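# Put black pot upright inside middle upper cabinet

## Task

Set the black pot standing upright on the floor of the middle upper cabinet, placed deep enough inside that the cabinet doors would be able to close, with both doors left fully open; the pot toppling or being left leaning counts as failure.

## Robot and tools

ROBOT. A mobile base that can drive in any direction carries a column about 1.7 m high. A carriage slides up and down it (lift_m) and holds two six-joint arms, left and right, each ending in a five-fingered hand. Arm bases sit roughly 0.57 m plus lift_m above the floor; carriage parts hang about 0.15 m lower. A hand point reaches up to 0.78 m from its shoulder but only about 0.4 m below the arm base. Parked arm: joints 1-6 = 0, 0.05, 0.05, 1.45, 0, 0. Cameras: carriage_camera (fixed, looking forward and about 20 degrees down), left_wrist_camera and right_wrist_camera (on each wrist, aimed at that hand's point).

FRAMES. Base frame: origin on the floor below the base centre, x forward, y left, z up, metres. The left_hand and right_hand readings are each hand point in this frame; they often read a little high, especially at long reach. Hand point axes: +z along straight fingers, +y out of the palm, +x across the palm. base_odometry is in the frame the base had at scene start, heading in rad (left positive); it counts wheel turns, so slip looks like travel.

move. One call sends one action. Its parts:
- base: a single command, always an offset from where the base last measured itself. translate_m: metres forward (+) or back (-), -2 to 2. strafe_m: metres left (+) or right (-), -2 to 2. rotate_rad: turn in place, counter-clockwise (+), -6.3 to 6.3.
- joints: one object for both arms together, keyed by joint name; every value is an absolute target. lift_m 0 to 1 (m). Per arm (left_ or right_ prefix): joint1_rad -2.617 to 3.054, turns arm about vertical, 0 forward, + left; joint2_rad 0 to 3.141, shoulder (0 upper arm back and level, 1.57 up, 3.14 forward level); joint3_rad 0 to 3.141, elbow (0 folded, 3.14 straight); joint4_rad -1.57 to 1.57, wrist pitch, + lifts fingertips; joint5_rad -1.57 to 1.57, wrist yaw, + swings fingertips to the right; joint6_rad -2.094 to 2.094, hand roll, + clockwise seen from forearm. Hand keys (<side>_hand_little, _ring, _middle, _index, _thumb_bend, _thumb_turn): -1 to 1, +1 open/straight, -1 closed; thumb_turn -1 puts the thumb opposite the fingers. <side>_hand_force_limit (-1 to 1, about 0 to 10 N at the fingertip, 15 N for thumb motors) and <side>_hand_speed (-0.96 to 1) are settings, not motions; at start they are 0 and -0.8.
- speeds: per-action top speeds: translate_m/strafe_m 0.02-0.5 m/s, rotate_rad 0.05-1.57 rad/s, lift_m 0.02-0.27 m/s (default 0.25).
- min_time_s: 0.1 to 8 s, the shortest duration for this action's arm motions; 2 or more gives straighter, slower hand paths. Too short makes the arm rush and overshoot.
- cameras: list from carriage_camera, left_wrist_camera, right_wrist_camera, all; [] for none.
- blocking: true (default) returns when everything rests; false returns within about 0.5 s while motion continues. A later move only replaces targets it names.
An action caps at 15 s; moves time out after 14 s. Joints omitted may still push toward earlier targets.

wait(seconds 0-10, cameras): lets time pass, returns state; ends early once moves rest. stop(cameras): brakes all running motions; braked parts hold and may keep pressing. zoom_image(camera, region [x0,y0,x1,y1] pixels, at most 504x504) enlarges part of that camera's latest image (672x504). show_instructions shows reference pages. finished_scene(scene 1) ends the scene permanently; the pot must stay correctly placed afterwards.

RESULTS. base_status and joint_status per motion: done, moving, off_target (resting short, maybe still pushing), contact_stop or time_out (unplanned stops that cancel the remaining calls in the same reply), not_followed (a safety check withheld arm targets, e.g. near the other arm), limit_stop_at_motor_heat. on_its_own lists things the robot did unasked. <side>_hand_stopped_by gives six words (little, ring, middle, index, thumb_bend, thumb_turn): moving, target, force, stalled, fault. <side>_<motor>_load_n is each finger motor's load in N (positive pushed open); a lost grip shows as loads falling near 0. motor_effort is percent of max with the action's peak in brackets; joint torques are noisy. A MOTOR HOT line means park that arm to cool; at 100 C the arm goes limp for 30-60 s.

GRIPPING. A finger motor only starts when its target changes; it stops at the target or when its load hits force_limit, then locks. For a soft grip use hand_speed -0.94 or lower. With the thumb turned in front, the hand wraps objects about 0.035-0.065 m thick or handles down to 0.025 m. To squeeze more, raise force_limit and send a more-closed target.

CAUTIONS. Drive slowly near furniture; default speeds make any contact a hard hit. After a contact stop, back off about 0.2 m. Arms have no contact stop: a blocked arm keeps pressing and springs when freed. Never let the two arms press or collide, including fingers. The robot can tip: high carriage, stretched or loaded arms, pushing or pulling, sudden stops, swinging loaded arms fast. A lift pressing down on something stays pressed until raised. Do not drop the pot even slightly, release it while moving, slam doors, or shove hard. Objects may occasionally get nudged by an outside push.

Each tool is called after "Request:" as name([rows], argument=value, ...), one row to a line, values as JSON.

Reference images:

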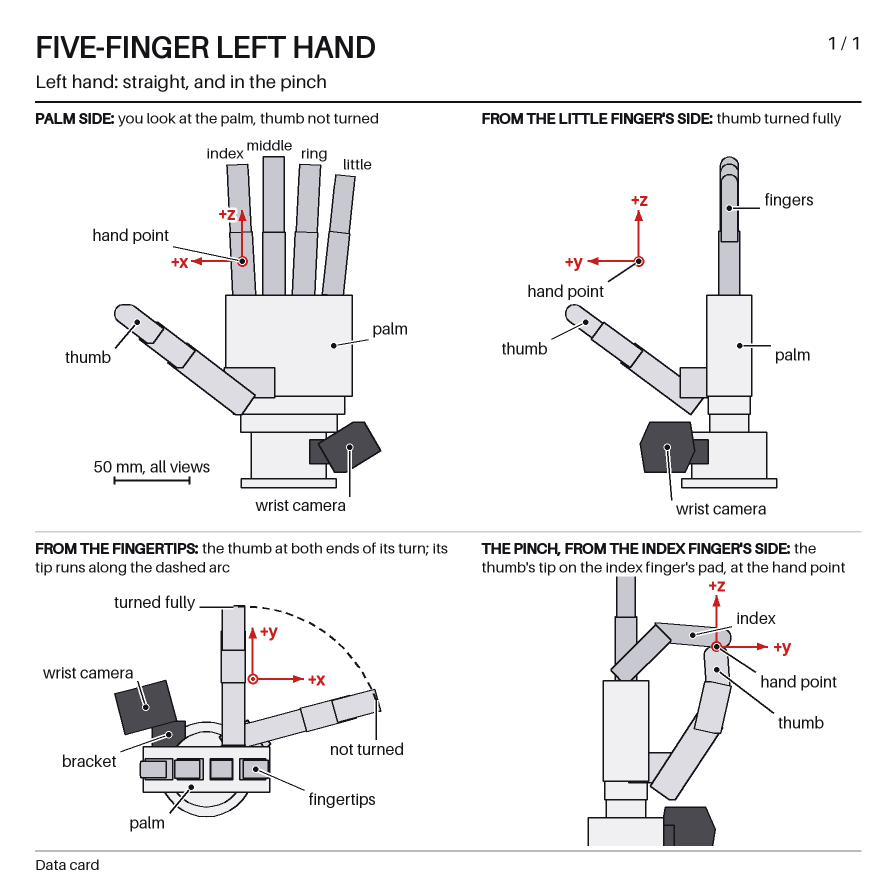

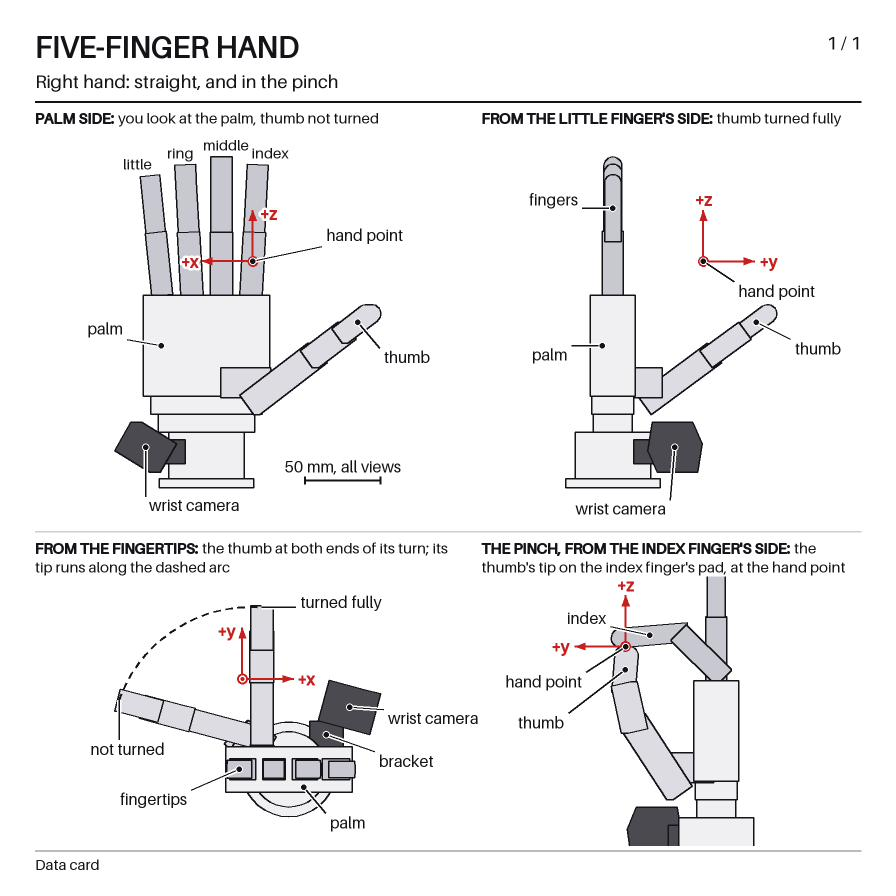

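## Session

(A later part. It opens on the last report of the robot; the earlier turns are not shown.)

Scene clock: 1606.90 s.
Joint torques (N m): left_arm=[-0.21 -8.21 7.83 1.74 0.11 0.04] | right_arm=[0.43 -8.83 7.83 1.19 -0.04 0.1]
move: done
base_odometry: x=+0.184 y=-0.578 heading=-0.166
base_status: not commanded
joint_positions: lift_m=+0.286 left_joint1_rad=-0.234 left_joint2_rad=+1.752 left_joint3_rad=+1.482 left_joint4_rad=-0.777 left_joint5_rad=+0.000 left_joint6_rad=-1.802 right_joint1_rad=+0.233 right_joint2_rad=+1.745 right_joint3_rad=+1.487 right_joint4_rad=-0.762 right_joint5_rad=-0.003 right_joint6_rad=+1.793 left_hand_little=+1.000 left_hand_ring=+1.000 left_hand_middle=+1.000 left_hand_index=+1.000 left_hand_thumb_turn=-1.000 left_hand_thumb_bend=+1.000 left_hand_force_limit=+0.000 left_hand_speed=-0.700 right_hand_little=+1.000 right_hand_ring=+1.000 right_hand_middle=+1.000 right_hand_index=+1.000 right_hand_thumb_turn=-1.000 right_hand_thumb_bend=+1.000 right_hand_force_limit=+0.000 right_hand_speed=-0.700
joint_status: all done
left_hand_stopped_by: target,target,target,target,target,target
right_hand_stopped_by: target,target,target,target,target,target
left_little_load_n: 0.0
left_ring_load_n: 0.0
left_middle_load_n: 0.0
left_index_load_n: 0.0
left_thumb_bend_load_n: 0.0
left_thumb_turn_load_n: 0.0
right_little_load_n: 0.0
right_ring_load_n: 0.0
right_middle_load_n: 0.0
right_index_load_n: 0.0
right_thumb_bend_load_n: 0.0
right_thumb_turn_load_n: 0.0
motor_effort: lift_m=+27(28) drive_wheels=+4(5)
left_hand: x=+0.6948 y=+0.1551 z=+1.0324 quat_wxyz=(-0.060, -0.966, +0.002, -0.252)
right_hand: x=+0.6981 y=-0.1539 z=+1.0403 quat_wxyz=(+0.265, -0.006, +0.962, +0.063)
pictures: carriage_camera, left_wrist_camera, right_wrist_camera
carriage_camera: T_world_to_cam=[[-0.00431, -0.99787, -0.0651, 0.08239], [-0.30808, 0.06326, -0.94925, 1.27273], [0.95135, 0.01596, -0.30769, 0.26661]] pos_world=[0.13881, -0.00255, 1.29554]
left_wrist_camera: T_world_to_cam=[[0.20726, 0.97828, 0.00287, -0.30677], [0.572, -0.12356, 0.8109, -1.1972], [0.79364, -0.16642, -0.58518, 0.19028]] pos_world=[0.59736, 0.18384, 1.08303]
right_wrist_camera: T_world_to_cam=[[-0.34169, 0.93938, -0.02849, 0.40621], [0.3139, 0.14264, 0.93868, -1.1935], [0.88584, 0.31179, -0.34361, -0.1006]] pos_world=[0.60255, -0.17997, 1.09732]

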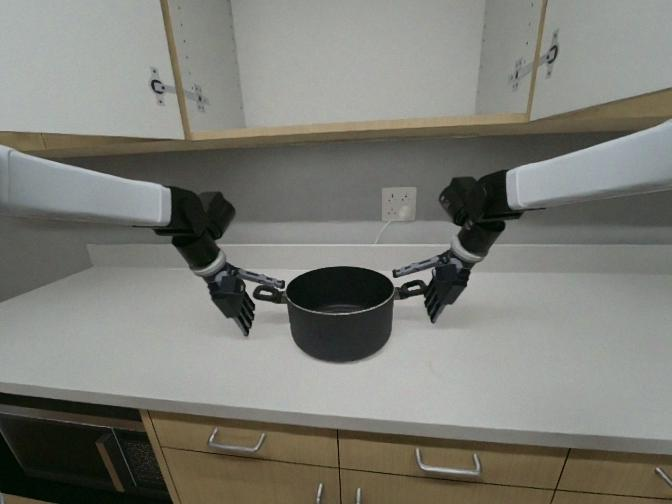

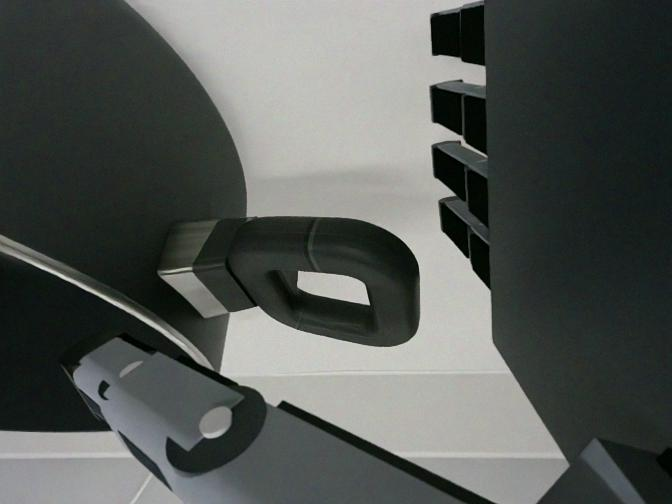

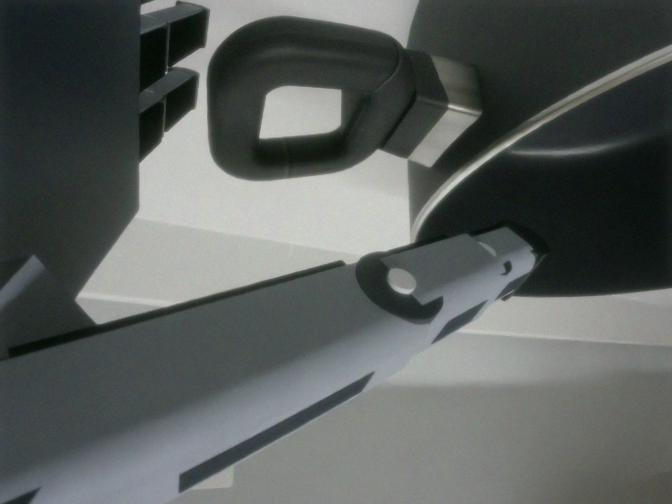

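Request:
move(base={"translate_m": 0.006}, joints={"lift_m": 0.28, "left_joint2_rad": 1.757, "left_joint3_rad": 1.54, "left_joint4_rad": -0.80, "right_joint2_rad": 1.742, "right_joint3_rad": 1.458, "right_joint4_rad": -0.732}, speeds={"lift_m": 0.04, "translate_m": 0.05}, min_time_s=1, cameras=["left_wrist_camera", "right_wrist_camera"])

Scene clock: 1644.50 s.
Joint torques (N m): left_arm=[-0.24 -7.71 8.42 1.58 0.11 0.04] | right_arm=[0.43 -9.7 5.72 1.38 -0.04 0.1]
move: done
base_odometry: x=+0.190 y=-0.579 heading=-0.166
base_status: done
joint_positions: lift_m=+0.280 left_joint1_rad=-0.234 left_joint2_rad=+1.753 left_joint3_rad=+1.510 left_joint4_rad=-0.798 left_joint5_rad=+0.000 left_joint6_rad=-1.802 right_joint1_rad=+0.233 right_joint2_rad=+1.745 right_joint3_rad=+1.467 right_joint4_rad=-0.747 right_joint5_rad=-0.003 right_joint6_rad=+1.793 left_hand_little=+1.000 left_hand_ring=+1.000 left_hand_middle=+1.000 left_hand_index=+1.000 left_hand_thumb_turn=-1.000 left_hand_thumb_bend=+1.000 left_hand_force_limit=+0.000 left_hand_speed=-0.700 right_hand_little=+1.000 right_hand_ring=+1.000 right_hand_middle=+1.000 right_hand_index=+1.000 right_hand_thumb_turn=-1.000 right_hand_thumb_bend=+1.000 right_hand_force_limit=+0.000 right_hand_speed=-0.700
joint_status: all done
left_hand_stopped_by: target,target,target,target,target,target
right_hand_stopped_by: target,target,target,target,target,target
left_little_load_n: 0.0
left_ring_load_n: 0.0
left_middle_load_n: 0.0
left_index_load_n: 0.0
left_thumb_bend_load_n: 0.0
left_thumb_turn_load_n: 0.0
right_little_load_n: 0.0
right_ring_load_n: 0.0
right_middle_load_n: 0.0
right_index_load_n: 0.0
right_thumb_bend_load_n: 0.0
right_thumb_turn_load_n: 0.0
motor_effort: lift_m=+27(28) drive_wheels=-3(11)
left_hand: x=+0.6965 y=+0.1547 z=+1.0343 quat_wxyz=(-0.061, -0.965, +0.002, -0.255)
right_hand: x=+0.6970 y=-0.1542 z=+1.0283 quat_wxyz=(+0.262, -0.006, +0.963, +0.062)
left_wrist_camera: T_world_to_cam=[[0.20724, 0.97829, 0.00263, -0.3065], [0.56689, -0.12228, 0.81466, -1.20037], [0.7973, -0.16734, -0.57993, 0.18214]] pos_world=[0.59878, 0.18354, 1.08433]
right_wrist_camera: T_world_to_cam=[[-0.34176, 0.93938, -0.02783, 0.40513], [0.3188, 0.14374, 0.93686, -1.18329], [0.88406, 0.3113, -0.3486, -0.09735]] pos_world=[0.60175, -0.18017, 1.08591]

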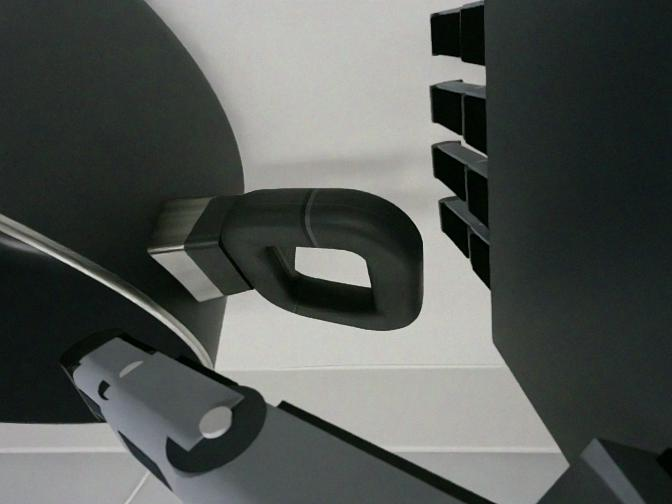

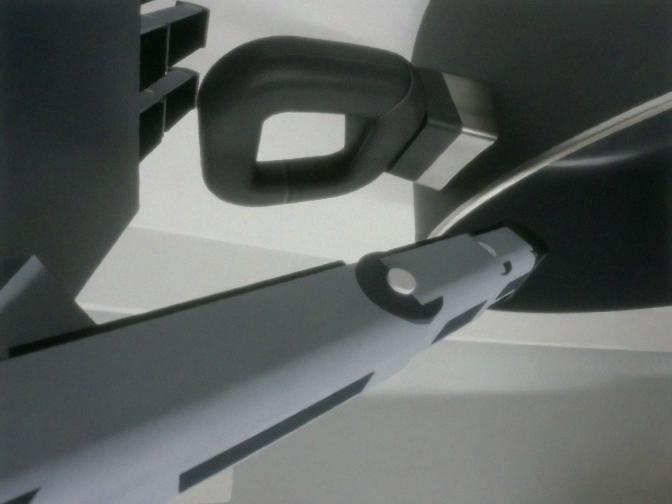

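Request:
move(joints={"left_hand_speed": -0.88, "right_hand_speed": -0.88, "left_hand_force_limit": -0.5, "right_hand_force_limit": -0.5, "left_hand_index": -0.2, "left_hand_middle": -0.3, "left_hand_ring": -0.4, "right_hand_index": -0.2, "right_hand_middle": -0.3, "right_hand_ring": -0.4}, cameras=["left_wrist_camera", "right_wrist_camera"])

Request:
move(joints={"left_hand_thumb_bend": -0.4, "right_hand_thumb_bend": -0.4}, cameras=["left_wrist_camera", "right_wrist_camera"])

Scene clock: 1659.03 s.
Joint torques (N m): left_arm=[-0.23 -8.23 8.39 1.68 0.17 0.02] | right_arm=[0.42 -9.66 6.43 1.36 -0.16 0.1]
move: off_target
base_odometry: x=+0.190 y=-0.579 heading=-0.166
base_status: not commanded
joint_positions: lift_m=+0.280 left_joint1_rad=-0.234 left_joint2_rad=+1.759 left_joint3_rad=+1.510 left_joint4_rad=-0.808 left_joint5_rad=-0.006 left_joint6_rad=-1.800 right_joint1_rad=+0.233 right_joint2_rad=+1.745 right_joint3_rad=+1.458 right_joint4_rad=-0.746 right_joint5_rad=+0.009 right_joint6_rad=+1.793 left_hand_little=+1.000 left_hand_ring=-0.371 left_hand_middle=-0.013 left_hand_index=-0.058 left_hand_thumb_turn=-1.000 left_hand_thumb_bend=+1.000 left_hand_force_limit=-0.500 left_hand_speed=-0.880 right_hand_little=+1.000 right_hand_ring=-0.399 right_hand_middle=-0.013 right_hand_index=-0.069 right_hand_thumb_turn=-1.000 right_hand_thumb_bend=+1.000 right_hand_force_limit=-0.500 right_hand_speed=-0.880
joint_status: left_hand_ring off_target (ended at -0.371, target -0.400); left_hand_middle off_target (ended at -0.013, target -0.300); left_hand_index off_target (ended at -0.058, target -0.200); right_hand_middle off_target (ended at -0.013, target -0.300); right_hand_index off_target (ended at -0.069, target -0.200); the others done
left_hand_stopped_by: target,force,force,force,target,target
right_hand_stopped_by: target,target,force,force,target,target
left_little_load_n: 0.0
left_ring_load_n: 0.5
left_middle_load_n: 0.0
left_index_load_n: 0.0
left_thumb_bend_load_n: 0.0
left_thumb_turn_load_n: 0.0
right_little_load_n: 0.0
right_ring_load_n: 2.0
right_middle_load_n: 0.0
right_index_load_n: 0.5
right_thumb_bend_load_n: 0.0
right_thumb_turn_load_n: 0.0
motor_effort: lift_m=+27(27) drive_wheels=-3(4)
left_hand: x=+0.6951 y=+0.1562 z=+1.0294 quat_wxyz=(-0.055, -0.967, +0.002, -0.248)
right_hand: x=+0.6963 y=-0.1567 z=+1.0242 quat_wxyz=(+0.260, -0.004, +0.964, +0.056)
left_wrist_camera: T_world_to_cam=[[0.20583, 0.97854, 0.00965, -0.31393], [0.57843, -0.12961, 0.80537, -1.19274], [0.78934, -0.16019, -0.59269, 0.19826]] pos_world=[0.59804, 0.18437, 1.08114]
right_wrist_camera: T_world_to_cam=[[-0.33623, 0.94105, -0.03712, 0.41299], [0.3241, 0.15262, 0.93363, -1.17783], [0.88426, 0.30189, -0.35631, -0.0911]] pos_world=[0.60114, -0.18138, 1.08252]

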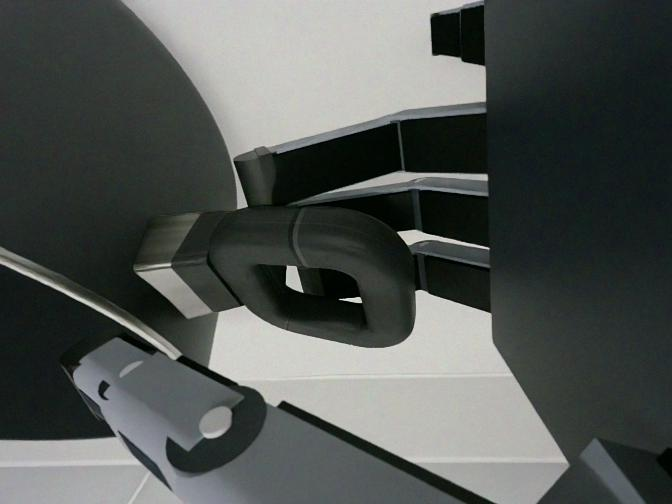

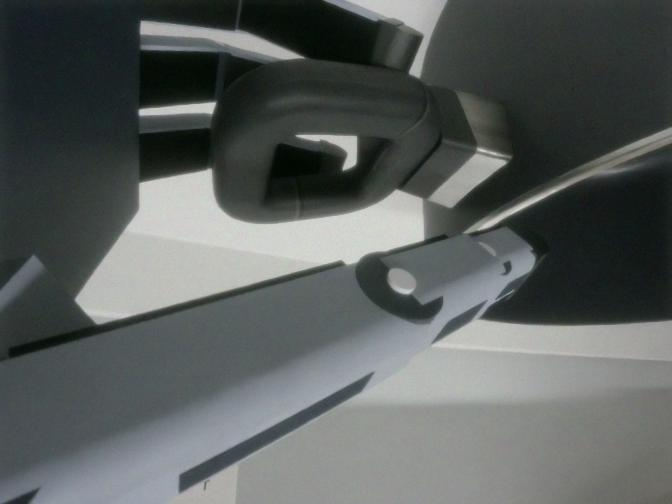

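Scene clock: 1664.87 s.
Joint torques (N m): left_arm=[-0.24 -8.28 8.38 1.68 0.17 0.02] | right_arm=[0.43 -9.65 6.42 1.34 -0.15 0.11]
move: off_target
base_odometry: x=+0.190 y=-0.579 heading=-0.166
base_status: not commanded
joint_positions: lift_m=+0.280 left_joint1_rad=-0.234 left_joint2_rad=+1.759 left_joint3_rad=+1.510 left_joint4_rad=-0.808 left_joint5_rad=-0.006 left_joint6_rad=-1.800 right_joint1_rad=+0.233 right_joint2_rad=+1.745 right_joint3_rad=+1.458 right_joint4_rad=-0.746 right_joint5_rad=+0.009 right_joint6_rad=+1.793 left_hand_little=+1.000 left_hand_ring=-0.371 left_hand_middle=-0.013 left_hand_index=-0.058 left_hand_thumb_turn=-1.000 left_hand_thumb_bend=+0.468 left_hand_force_limit=-0.500 left_hand_speed=-0.880 right_hand_little=+1.000 right_hand_ring=-0.399 right_hand_middle=-0.013 right_hand_index=-0.069 right_hand_thumb_turn=-1.000 right_hand_thumb_bend=+0.463 right_hand_force_limit=-0.500 right_hand_speed=-0.880
joint_status: left_hand_thumb_bend off_target (ended at +0.468, target -0.400); right_hand_thumb_bend off_target (ended at +0.463, target -0.400)
left_hand_stopped_by: target,force,force,force,force,target
right_hand_stopped_by: target,target,force,force,force,target
left_little_load_n: 0.0
left_ring_load_n: 1.5
left_middle_load_n: 1.0
left_index_load_n: 0.5
left_thumb_bend_load_n: 4.0
left_thumb_turn_load_n: 1.0
right_little_load_n: 0.0
right_ring_load_n: 3.0
right_middle_load_n: 0.0
right_index_load_n: 0.0
right_thumb_bend_load_n: 3.5
right_thumb_turn_load_n: 1.5
motor_effort: lift_m=+27(27) drive_wheels=-4(4)
left_hand: x=+0.6951 y=+0.1562 z=+1.0294 quat_wxyz=(-0.055, -0.967, +0.002, -0.248)
right_hand: x=+0.6963 y=-0.1567 z=+1.0242 quat_wxyz=(+0.260, -0.004, +0.964, +0.056)
left_wrist_camera: T_world_to_cam=[[0.20583, 0.97854, 0.00965, -0.31393], [0.57843, -0.12961, 0.80537, -1.19274], [0.78934, -0.16019, -0.59269, 0.19826]] pos_world=[0.59804, 0.18437, 1.08114]
right_wrist_camera: T_world_to_cam=[[-0.33623, 0.94105, -0.03712, 0.41299], [0.3241, 0.15262, 0.93363, -1.17783], [0.88426, 0.30189, -0.35631, -0.0911]] pos_world=[0.60114, -0.18138, 1.08252]

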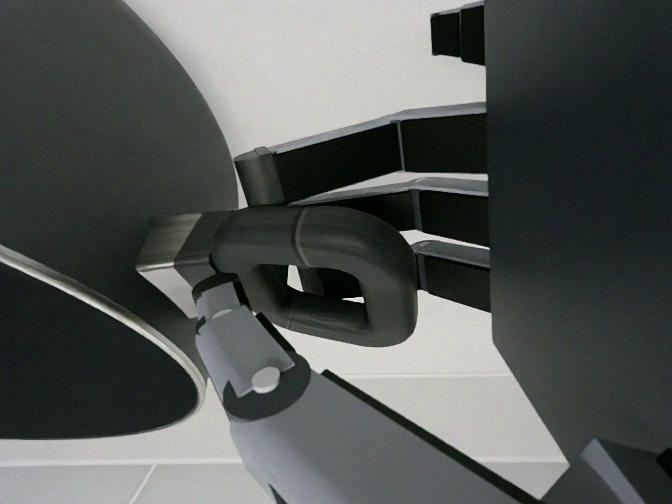

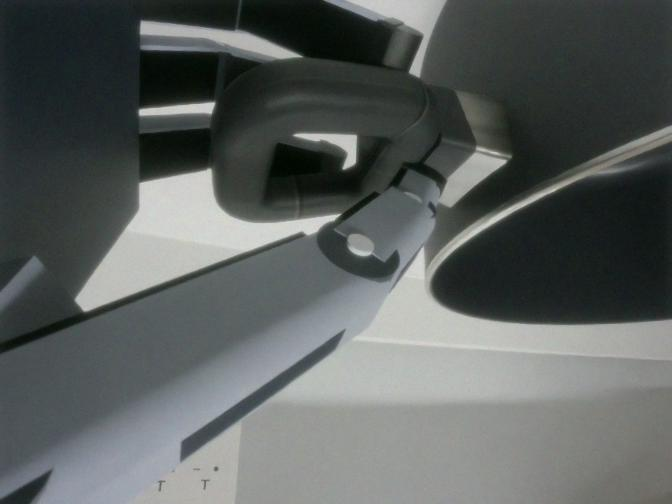

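Request:
move(joints={"left_hand_force_limit": -0.1, "right_hand_force_limit": -0.1, "left_hand_index": -0.6, "left_hand_middle": -0.6, "right_hand_index": -0.6, "right_hand_middle": -0.6, "left_hand_thumb_bend": -0.5, "right_hand_thumb_bend": -0.5})

Request:
move(joints={"lift_m": 0.32}, speeds={"lift_m": 0.03}, cameras=["all"])

Request:
zoom_image(camera="carriage_camera", region=[200, 200, 480, 480])

Scene clock: 1676.50 s.
Joint torques (N m): left_arm=[-0.24 -8.28 8.38 1.68 0.17 0.02] | right_arm=[0.43 -9.65 6.42 1.34 -0.15 0.11]
move: off_target
base_odometry: x=+0.190 y=-0.579 heading=-0.166
base_status: not commanded
joint_positions: lift_m=+0.280 left_joint1_rad=-0.234 left_joint2_rad=+1.759 left_joint3_rad=+1.510 left_joint4_rad=-0.808 left_joint5_rad=-0.006 left_joint6_rad=-1.800 right_joint1_rad=+0.233 right_joint2_rad=+1.745 right_joint3_rad=+1.458 right_joint4_rad=-0.746 right_joint5_rad=+0.009 right_joint6_rad=+1.793 left_hand_little=+1.000 left_hand_ring=-0.371 left_hand_middle=-0.033 left_hand_index=-0.078 left_hand_thumb_turn=-1.000 left_hand_thumb_bend=+0.461 left_hand_force_limit=-0.100 left_hand_speed=-0.880 right_hand_little=+1.000 right_hand_ring=-0.399 right_hand_middle=-0.076 right_hand_index=-0.110 right_hand_thumb_turn=-1.000 right_hand_thumb_bend=+0.445 right_hand_force_limit=-0.100 right_hand_speed=-0.880
joint_status: left_hand_middle off_target (ended at -0.033, target -0.600); left_hand_index off_target (ended at -0.078, target -0.600); left_hand_thumb_bend off_target (ended at +0.461, target -0.500); right_hand_middle off_target (ended at -0.076, target -0.600); right_hand_index off_target (ended at -0.110, target -0.600); right_hand_thumb_bend off_target (ended at +0.445, target -0.500); the others done
left_hand_stopped_by: target,force,force,force,force,target
right_hand_stopped_by: target,target,force,force,force,target
left_little_load_n: 0.0
left_ring_load_n: 0.5
left_middle_load_n: 4.5
left_index_load_n: 5.5
left_thumb_bend_load_n: 8.0
left_thumb_turn_load_n: 1.5
right_little_load_n: 0.0
right_ring_load_n: 1.5
right_middle_load_n: 5.5
right_index_load_n: 3.0
right_thumb_bend_load_n: 7.0
right_thumb_turn_load_n: 3.0
motor_effort: lift_m=+27(27) drive_wheels=-3(4)
left_hand: x=+0.6950 y=+0.1562 z=+1.0293 quat_wxyz=(-0.055, -0.967, +0.002, -0.248)
right_hand: x=+0.6963 y=-0.1567 z=+1.0242 quat_wxyz=(+0.260, -0.004, +0.964, +0.056)
pictures: none

Scene clock: 1678.13 s.
Joint torques (N m): left_arm=[0.21 -10.62 8.23 2.39 0.23 -0.15] | right_arm=[-0.05 -11.38 7.91 1.73 -0.2 0.23]
move: done
base_odometry: x=+0.190 y=-0.579 heading=-0.166
base_status: not commanded
joint_positions: lift_m=+0.320 left_joint1_rad=-0.239 left_joint2_rad=+1.787 left_joint3_rad=+1.510 left_joint4_rad=-0.887 left_joint5_rad=-0.013 left_joint6_rad=-1.787 right_joint1_rad=+0.239 right_joint2_rad=+1.764 right_joint3_rad=+1.436 right_joint4_rad=-0.805 right_joint5_rad=+0.014 right_joint6_rad=+1.781 left_hand_little=+1.000 left_hand_ring=-0.370 left_hand_middle=-0.033 left_hand_index=-0.078 left_hand_thumb_turn=-1.000 left_hand_thumb_bend=+0.461 left_hand_force_limit=-0.100 left_hand_speed=-0.880 right_hand_little=+1.000 right_hand_ring=-0.399 right_hand_middle=-0.076 right_hand_index=-0.111 right_hand_thumb_turn=-1.000 right_hand_thumb_bend=+0.445 right_hand_force_limit=-0.100 right_hand_speed=-0.880
joint_status: all done
left_hand_stopped_by: target,force,force,force,force,target
right_hand_stopped_by: target,target,force,force,force,target
left_little_load_n: 0.0
left_ring_load_n: 5.0
left_middle_load_n: 5.0
left_index_load_n: 3.0
left_thumb_bend_load_n: 6.5
left_thumb_turn_load_n: 2.5
right_little_load_n: 0.0
right_ring_load_n: 5.0
right_middle_load_n: 5.0
right_index_load_n: 1.5
right_thumb_bend_load_n: 5.5
right_thumb_turn_load_n: 2.0
motor_effort: lift_m=+33(37) drive_wheels=-3(4)
left_hand: x=+0.6778 y=+0.1589 z=+1.0424 quat_wxyz=(-0.039, -0.979, +0.010, -0.198)
right_hand: x=+0.6780 y=-0.1590 z=+1.0354 quat_wxyz=(+0.213, -0.012, +0.976, +0.042)
pictures: carriage_camera, left_wrist_camera, right_wrist_camera
carriage_camera: T_world_to_cam=[[-0.00431, -0.99787, -0.0651, 0.08455], [-0.30808, 0.06326, -0.94925, 1.30434], [0.95135, 0.01596, -0.30769, 0.27686]] pos_world=[0.13881, -0.00255, 1.32884]
left_wrist_camera: T_world_to_cam=[[0.22036, 0.97513, 0.02389, -0.33724], [0.65546, -0.16617, 0.73672, -1.16768], [0.72237, -0.14669, -0.67577, 0.34996]] pos_world=[0.58688, 0.18615, 1.1048]
right_wrist_camera: T_world_to_cam=[[-0.35218, 0.93525, -0.03566, 0.41785], [0.40892, 0.18803, 0.89299, -1.19176], [0.84188, 0.29991, -0.44866, 0.05382]] pos_world=[0.58918, -0.18286, 1.10327]

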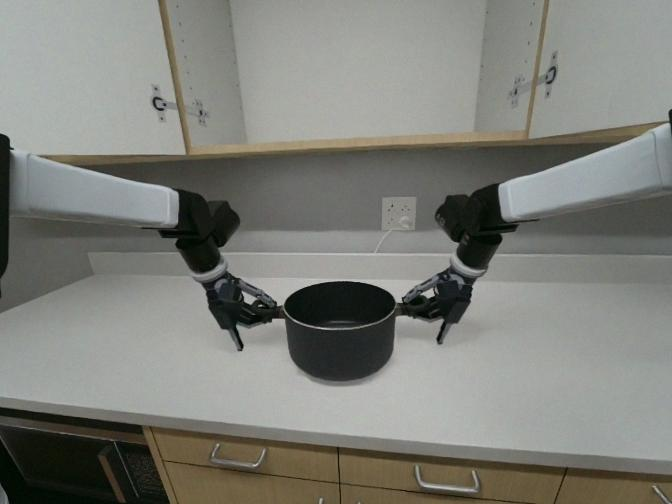

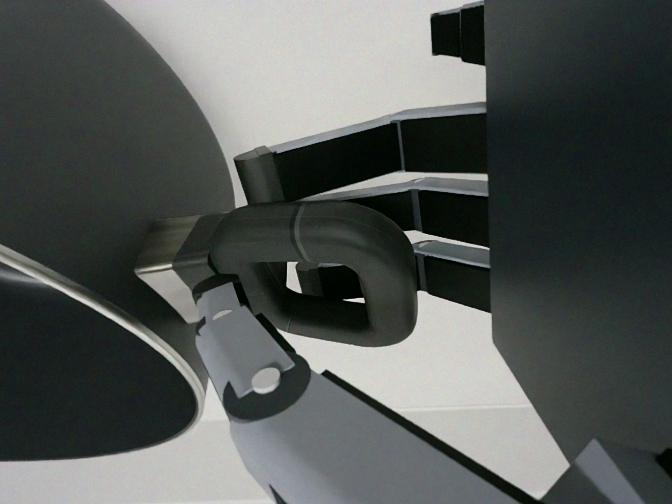

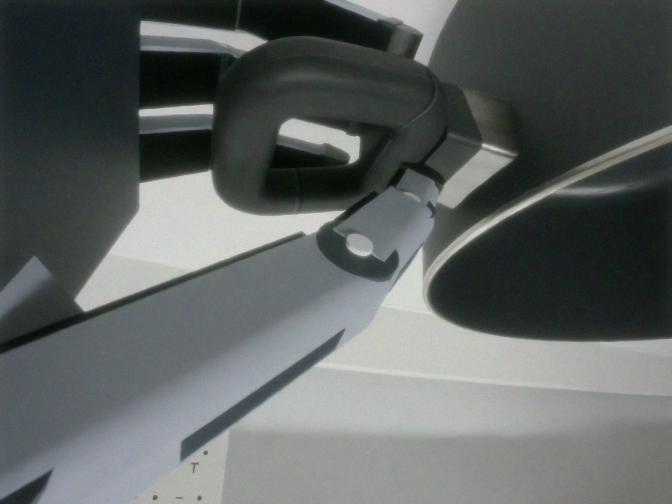

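Scaled by 1.800 from the camera's image (finer frame: 960x720).

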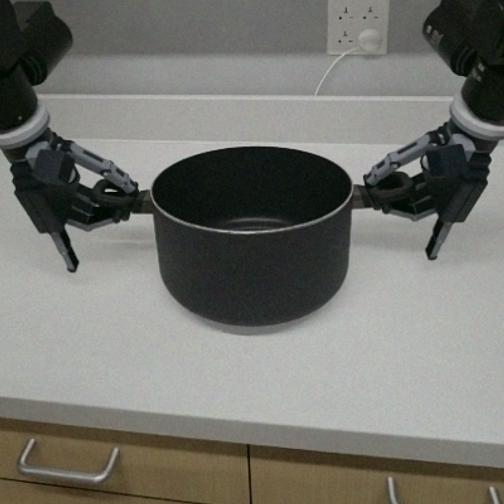

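Request:
move(joints={"lift_m": 0.345, "left_joint4_rad": -0.71, "right_joint4_rad": -0.65}, speeds={"lift_m": 0.03}, min_time_s=1.5, cameras=["all"])

Request:
zoom_image(camera="carriage_camera", region=[200, 200, 480, 480])

Scene clock: 1693.50 s.
Joint torques (N m): left_arm=[0.16 -10.85 8.32 2.91 0.31 -0.19] | right_arm=[-0.08 -11.7 8.09 2.12 -0.32 0.24]
move: off_target
base_odometry: x=+0.190 y=-0.579 heading=-0.166
base_status: not commanded
joint_positions: lift_m=+0.345 left_joint1_rad=-0.239 left_joint2_rad=+1.789 left_joint3_rad=+1.510 left_joint4_rad=-0.832 left_joint5_rad=-0.022 left_joint6_rad=-1.784 right_joint1_rad=+0.239 right_joint2_rad=+1.766 right_joint3_rad=+1.436 right_joint4_rad=-0.759 right_joint5_rad=+0.026 right_joint6_rad=+1.781 left_hand_little=+1.000 left_hand_ring=-0.370 left_hand_middle=-0.033 left_hand_index=-0.078 left_hand_thumb_turn=-1.000 left_hand_thumb_bend=+0.461 left_hand_force_limit=-0.100 left_hand_speed=-0.880 right_hand_little=+1.000 right_hand_ring=-0.399 right_hand_middle=-0.076 right_hand_index=-0.111 right_hand_thumb_turn=-1.000 right_hand_thumb_bend=+0.445 right_hand_force_limit=-0.100 right_hand_speed=-0.880
joint_status: left_joint4_rad off_target (ended at -0.832, target -0.710); right_joint4_rad off_target (ended at -0.759, target -0.650); the others done
left_hand_stopped_by: target,force,force,force,force,target
right_hand_stopped_by: target,target,force,force,force,target
left_little_load_n: 0.0
left_ring_load_n: 4.5
left_middle_load_n: 5.5
left_index_load_n: 3.5
left_thumb_bend_load_n: 6.5
left_thumb_turn_load_n: 2.0
right_little_load_n: 0.0
right_ring_load_n: 5.0
right_middle_load_n: 4.5
right_index_load_n: 1.5
right_thumb_bend_load_n: 5.5
right_thumb_turn_load_n: 1.5
motor_effort: lift_m=+33(40) drive_wheels=+3(4)
left_hand: x=+0.6904 y=+0.1576 z=+1.0744 quat_wxyz=(-0.041, -0.974, +0.010, -0.224)
right_hand: x=+0.6887 y=-0.1588 z=+1.0662 quat_wxyz=(+0.235, -0.011, +0.971, +0.041)
pictures: carriage_camera, left_wrist_camera, right_wrist_camera
carriage_camera: T_world_to_cam=[[-0.00431, -0.99787, -0.0651, 0.08618], [-0.30808, 0.06326, -0.94925, 1.32807], [0.95135, 0.01596, -0.30769, 0.28455]] pos_world=[0.13881, -0.00255, 1.35384]
left_wrist_camera: T_world_to_cam=[[0.21706, 0.97562, 0.03224, -0.34634], [0.61527, -0.16238, 0.77141, -1.20978], [0.75784, -0.14761, -0.63552, 0.29464]] pos_world=[0.59623, 0.18494, 1.13165]
right_wrist_camera: T_world_to_cam=[[-0.34543, 0.93701, -0.05185, 0.43542], [0.36907, 0.18644, 0.91051, -1.21518], [0.86282, 0.29538, -0.41023, 0.00247]] pos_world=[0.59676, -0.18216, 1.13002]

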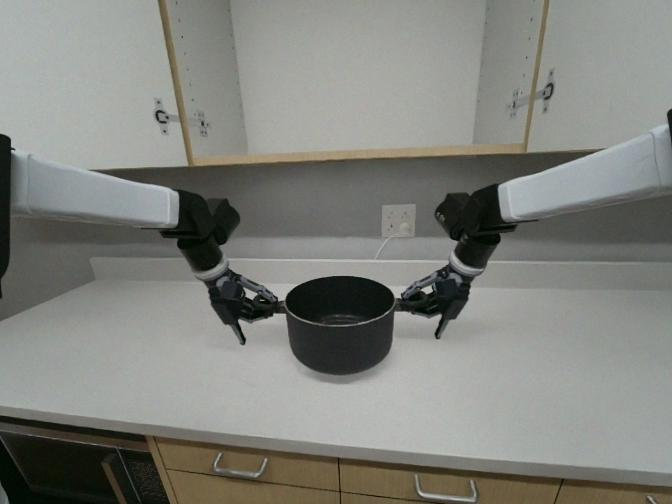

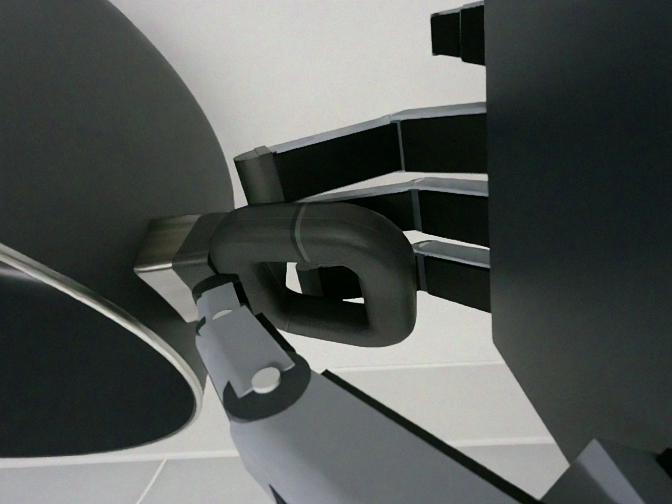

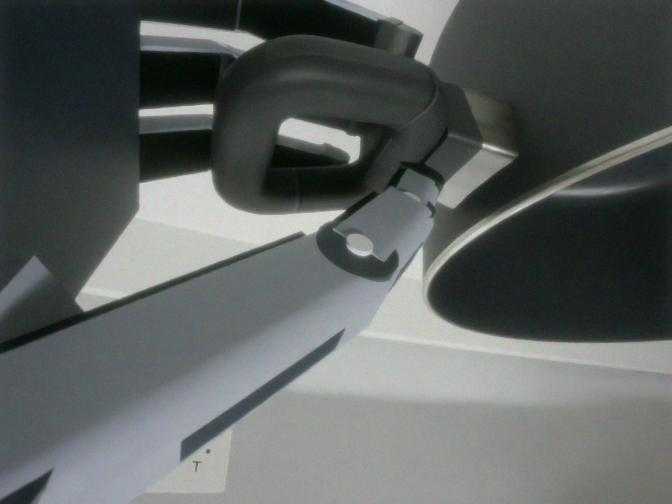

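Scaled by 1.800 from the camera's image (finer frame: 960x720).

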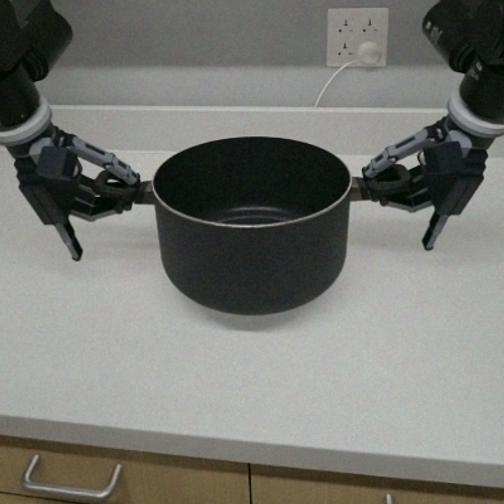

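Request:
move(base={"translate_m": -0.33}, speeds={"translate_m": 0.12})

Request:
move(base={"rotate_rad": -0.159}, joints={"lift_m": 0.75}, speeds={"rotate_rad": 0.15, "lift_m": 0.08}, cameras=["carriage_camera"])

Request:
zoom_image(camera="carriage_camera", region=[100, 160, 600, 420])

Scene clock: 1733.07 s.
Joint torques (N m): left_arm=[0.16 -10.97 8.23 2.84 0.32 -0.17] | right_arm=[-0.06 -11.78 8.14 2.06 -0.34 0.26]
move: done
base_odometry: x=-0.136 y=-0.525 heading=-0.167
base_status: done
joint_positions: lift_m=+0.345 left_joint1_rad=-0.239 left_joint2_rad=+1.791 left_joint3_rad=+1.510 left_joint4_rad=-0.824 left_joint5_rad=-0.024 left_joint6_rad=-1.784 right_joint1_rad=+0.239 right_joint2_rad=+1.767 right_joint3_rad=+1.435 right_joint4_rad=-0.751 right_joint5_rad=+0.028 right_joint6_rad=+1.779 left_hand_little=+1.000 left_hand_ring=-0.370 left_hand_middle=-0.033 left_hand_index=-0.078 left_hand_thumb_turn=-1.000 left_hand_thumb_bend=+0.461 left_hand_force_limit=-0.100 left_hand_speed=-0.880 right_hand_little=+1.000 right_hand_ring=-0.399 right_hand_middle=-0.076 right_hand_index=-0.111 right_hand_thumb_turn=-1.000 right_hand_thumb_bend=+0.445 right_hand_force_limit=-0.100 right_hand_speed=-0.880
joint_status: not commanded
left_hand_stopped_by: target,force,force,force,force,target
right_hand_stopped_by: target,target,force,force,force,target
left_little_load_n: 0.0
left_ring_load_n: 4.0
left_middle_load_n: 5.0
left_index_load_n: 5.0
left_thumb_bend_load_n: 6.5
left_thumb_turn_load_n: 2.0
right_little_load_n: 0.0
right_ring_load_n: 5.0
right_middle_load_n: 4.5
right_index_load_n: 1.5
right_thumb_bend_load_n: 5.5
right_thumb_turn_load_n: 1.5
motor_effort: lift_m=+33(34) drive_wheels=-2(10)
left_hand: x=+0.6923 y=+0.1575 z=+1.0749 quat_wxyz=(-0.040, -0.973, +0.010, -0.228)
right_hand: x=+0.6904 y=-0.1587 z=+1.0668 quat_wxyz=(+0.239, -0.011, +0.970, +0.040)
pictures: none

Scene clock: 1738.63 s.
Joint torques (N m): left_arm=[0.1 -11.48 8.36 2.9 0.39 -0.2] | right_arm=[0.09 -12.3 8.5 1.99 -0.35 0.25]
move: done
base_odometry: x=-0.136 y=-0.525 heading=-0.325
base_status: done
joint_positions: lift_m=+0.750 left_joint1_rad=-0.238 left_joint2_rad=+1.795 left_joint3_rad=+1.509 left_joint4_rad=-0.831 left_joint5_rad=-0.031 left_joint6_rad=-1.780 right_joint1_rad=+0.237 right_joint2_rad=+1.772 right_joint3_rad=+1.431 right_joint4_rad=-0.742 right_joint5_rad=+0.029 right_joint6_rad=+1.780 left_hand_little=+1.000 left_hand_ring=-0.371 left_hand_middle=-0.034 left_hand_index=-0.078 left_hand_thumb_turn=-1.000 left_hand_thumb_bend=+0.460 left_hand_force_limit=-0.100 left_hand_speed=-0.880 right_hand_little=+1.000 right_hand_ring=-0.400 right_hand_middle=-0.076 right_hand_index=-0.111 right_hand_thumb_turn=-1.000 right_hand_thumb_bend=+0.443 right_hand_force_limit=-0.100 right_hand_speed=-0.880
joint_status: all done
left_hand_stopped_by: target,force,force,force,force,target
right_hand_stopped_by: target,target,force,force,force,target
left_little_load_n: 0.0
left_ring_load_n: 0.0
left_middle_load_n: 0.0
left_index_load_n: 6.0
left_thumb_bend_load_n: 0.0
left_thumb_turn_load_n: 0.0
right_little_load_n: 0.0
right_ring_load_n: -0.5
right_middle_load_n: 4.0
right_index_load_n: 0.0
right_thumb_bend_load_n: 0.0
right_thumb_turn_load_n: 0.0
motor_effort: lift_m=+32(39) drive_wheels=-7(9)
left_hand: x=+0.6909 y=+0.1594 z=+1.4758 quat_wxyz=(-0.035, -0.974, +0.011, -0.222)
right_hand: x=+0.6918 y=-0.1594 z=+1.4691 quat_wxyz=(+0.239, -0.010, +0.970, +0.040)
carriage_camera: T_world_to_cam=[[-0.00431, -0.99787, -0.0651, 0.11255], [-0.30808, 0.06326, -0.94925, 1.71261], [0.95135, 0.01596, -0.30769, 0.4092]] pos_world=[0.13881, -0.00255, 1.75894]

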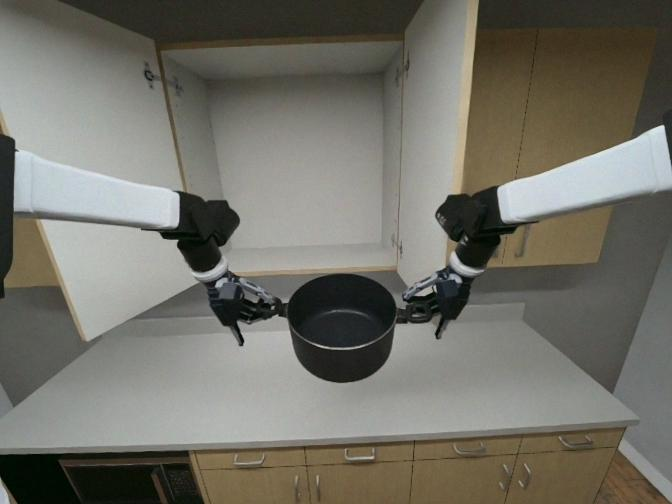

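Scaled by 1.008 from the camera's image (finer frame: 960x720).

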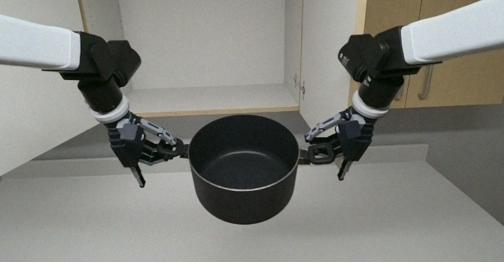

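Request:
move(cameras=["all"])

Request:
zoom_image(camera="carriage_camera", region=[200, 220, 480, 420])

Scene clock: 1744.57 s.
Joint torques (N m): left_arm=[0.09 -11.41 8.42 2.89 0.38 -0.2] | right_arm=[0.1 -12.3 8.43 1.97 -0.35 0.25]
base_odometry: x=-0.136 y=-0.525 heading=-0.325
base_status: done
joint_positions: lift_m=+0.750 left_joint1_rad=-0.238 left_joint2_rad=+1.795 left_joint3_rad=+1.509 left_joint4_rad=-0.831 left_joint5_rad=-0.031 left_joint6_rad=-1.780 right_joint1_rad=+0.237 right_joint2_rad=+1.772 right_joint3_rad=+1.431 right_joint4_rad=-0.742 right_joint5_rad=+0.029 right_joint6_rad=+1.780 left_hand_little=+1.000 left_hand_ring=-0.371 left_hand_middle=-0.034 left_hand_index=-0.078 left_hand_thumb_turn=-1.000 left_hand_thumb_bend=+0.460 left_hand_force_limit=-0.100 left_hand_speed=-0.880 right_hand_little=+1.000 right_hand_ring=-0.400 right_hand_middle=-0.076 right_hand_index=-0.111 right_hand_thumb_turn=-1.000 right_hand_thumb_bend=+0.443 right_hand_force_limit=-0.100 right_hand_speed=-0.880
joint_status: all done
left_hand_stopped_by: target,force,force,force,force,target
right_hand_stopped_by: target,target,force,force,force,target
left_little_load_n: 0.0
left_ring_load_n: 0.0
left_middle_load_n: 0.0
left_index_load_n: 6.0
left_thumb_bend_load_n: 0.0
left_thumb_turn_load_n: 0.0
right_little_load_n: 0.0
right_ring_load_n: 0.0
right_middle_load_n: 4.0
right_index_load_n: 0.0
right_thumb_bend_load_n: 0.0
right_thumb_turn_load_n: 0.0
motor_effort: lift_m=+32(39) drive_wheels=-7(9)
left_hand: x=+0.6909 y=+0.1594 z=+1.4758 quat_wxyz=(-0.035, -0.974, +0.011, -0.222) (m; base frame)
right_hand: x=+0.6918 y=-0.1594 z=+1.4691 quat_wxyz=(+0.239, -0.010, +0.970, +0.040) (m; base frame)
pictures: carriage_camera, left_wrist_camera, right_wrist_camera
camera_calibration:
carriage_camera: T_world_to_cam=[[-0.00431, -0.99787, -0.0651, 0.11255], [-0.30808, 0.06326, -0.94925, 1.71261], [0.95135, 0.01596, -0.30769, 0.4092]] pos_world=[0.13881, -0.00255, 1.75894]
left_wrist_camera: T_world_to_cam=[[0.21639, 0.9754, 0.04208, -0.37523], [0.61859, -0.17032, 0.76703, -1.51407], [0.75533, -0.13995, -0.64023, 0.55706]] pos_world=[0.59701, 0.18608, 1.53377]
right_wrist_camera: T_world_to_cam=[[-0.3429, 0.93772, -0.05563, 0.46187], [0.3631, 0.18693, 0.91281, -1.58224], [0.86636, 0.2928, -0.40458, 0.15412]] pos_world=[0.59936, -0.18246, 1.53233]

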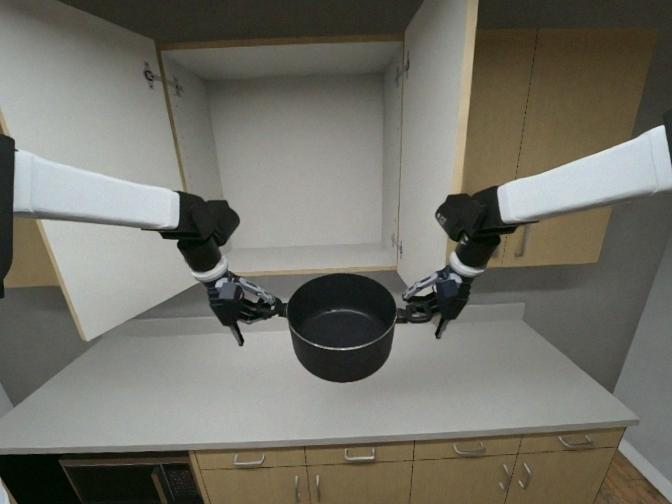

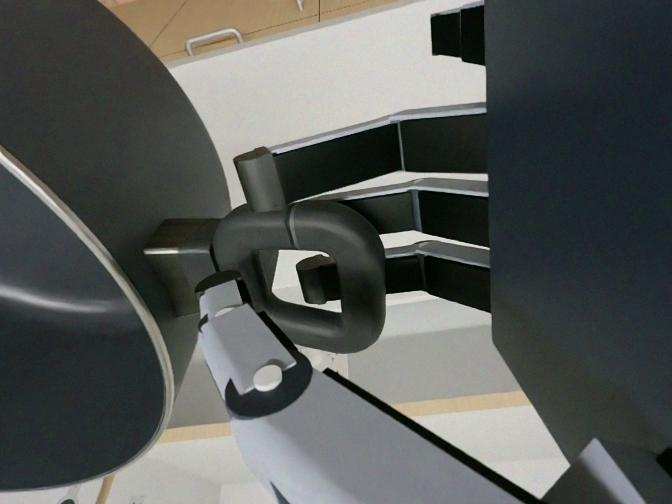

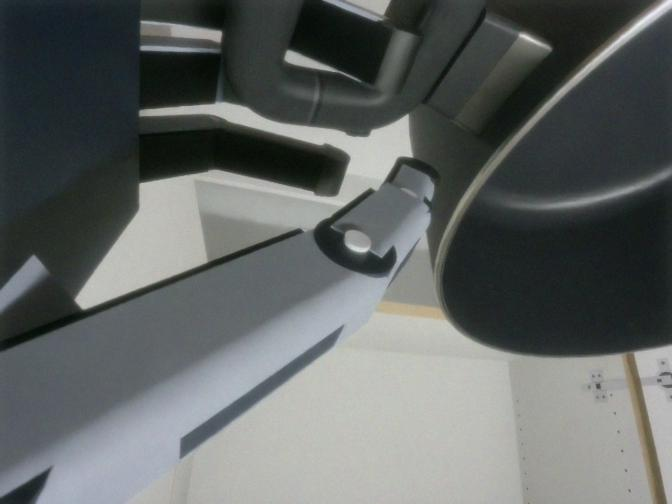

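Scaled by 1.800 from the camera's image (finer frame: 960x720).

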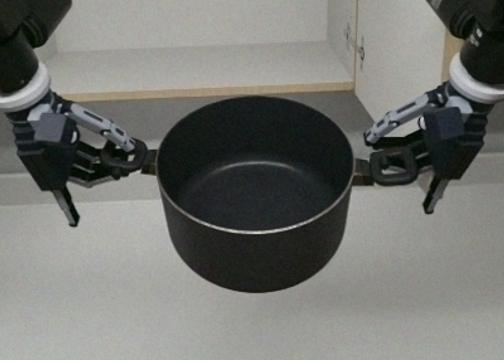

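Request:
move(joints={"lift_m": 0.40}, speeds={"lift_m": 0.06}, cameras=["carriage_camera", "right_wrist_camera"])

Scene clock: 1766.50 s.
Joint torques (N m): left_arm=[0.09 -11.56 8.54 2.9 0.38 -0.21] | right_arm=[0.09 -12.45 8.59 1.96 -0.35 0.25]
move: done
base_odometry: x=-0.136 y=-0.525 heading=-0.325
base_status: not commanded
joint_positions: lift_m=+0.400 left_joint1_rad=-0.238 left_joint2_rad=+1.797 left_joint3_rad=+1.508 left_joint4_rad=-0.835 left_joint5_rad=-0.031 left_joint6_rad=-1.780 right_joint1_rad=+0.237 right_joint2_rad=+1.773 right_joint3_rad=+1.430 right_joint4_rad=-0.742 right_joint5_rad=+0.029 right_joint6_rad=+1.780 left_hand_little=+1.000 left_hand_ring=-0.371 left_hand_middle=-0.034 left_hand_index=-0.078 left_hand_thumb_turn=-1.000 left_hand_thumb_bend=+0.460 left_hand_force_limit=-0.100 left_hand_speed=-0.880 right_hand_little=+1.000 right_hand_ring=-0.400 right_hand_middle=-0.076 right_hand_index=-0.111 right_hand_thumb_turn=-1.000 right_hand_thumb_bend=+0.443 right_hand_force_limit=-0.100 right_hand_speed=-0.880
joint_status: all done
left_hand_stopped_by: target,force,force,force,force,target
right_hand_stopped_by: target,target,force,force,force,target
left_little_load_n: 0.0
left_ring_load_n: 0.0
left_middle_load_n: 0.0
left_index_load_n: 6.5
left_thumb_bend_load_n: 0.0
left_thumb_turn_load_n: 0.0
right_little_load_n: 0.0
right_ring_load_n: 0.0
right_middle_load_n: 4.0
right_index_load_n: 0.0
right_thumb_bend_load_n: 0.0
right_thumb_turn_load_n: 0.0
motor_effort: lift_m=+30(31) drive_wheels=-7(7)
left_hand: x=+0.6900 y=+0.1596 z=+1.1243 quat_wxyz=(-0.034, -0.975, +0.011, -0.219)
right_hand: x=+0.6914 y=-0.1595 z=+1.1183 quat_wxyz=(+0.238, -0.010, +0.971, +0.039)
carriage_camera: T_world_to_cam=[[-0.00431, -0.99787, -0.0651, 0.08979], [-0.30808, 0.06326, -0.94925, 1.38066], [0.95135, 0.01596, -0.30769, 0.3016]] pos_world=[0.13881, -0.00255, 1.40924]
right_wrist_camera: T_world_to_cam=[[-0.34309, 0.93767, -0.05533, 0.44204], [0.36548, 0.18753, 0.91173, -1.26219], [0.86528, 0.29258, -0.40704, 0.01595]] pos_world=[0.59916, -0.18246, 1.18173]

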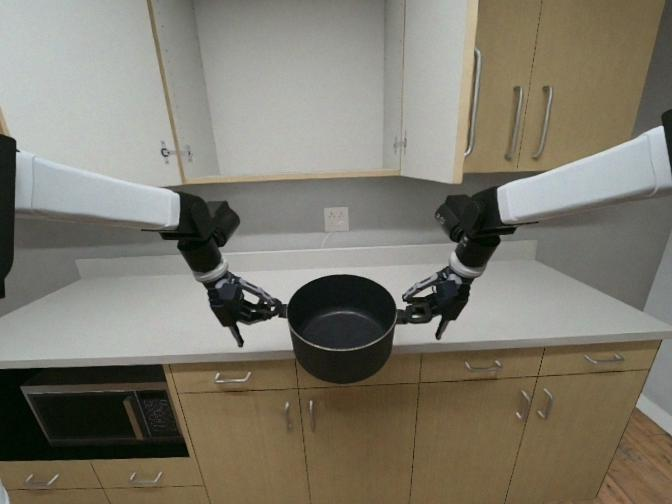

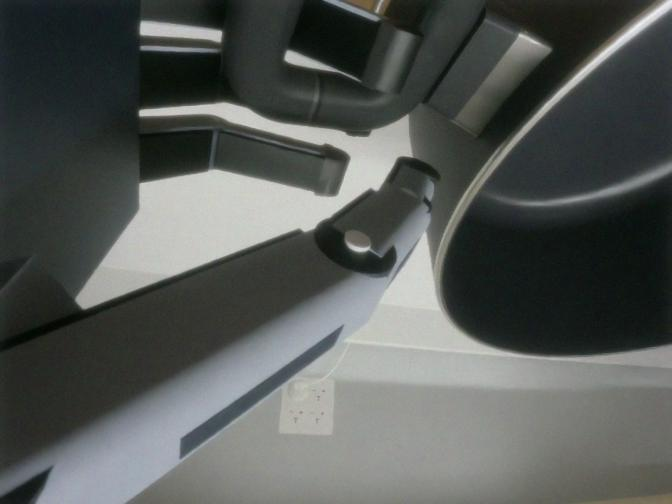

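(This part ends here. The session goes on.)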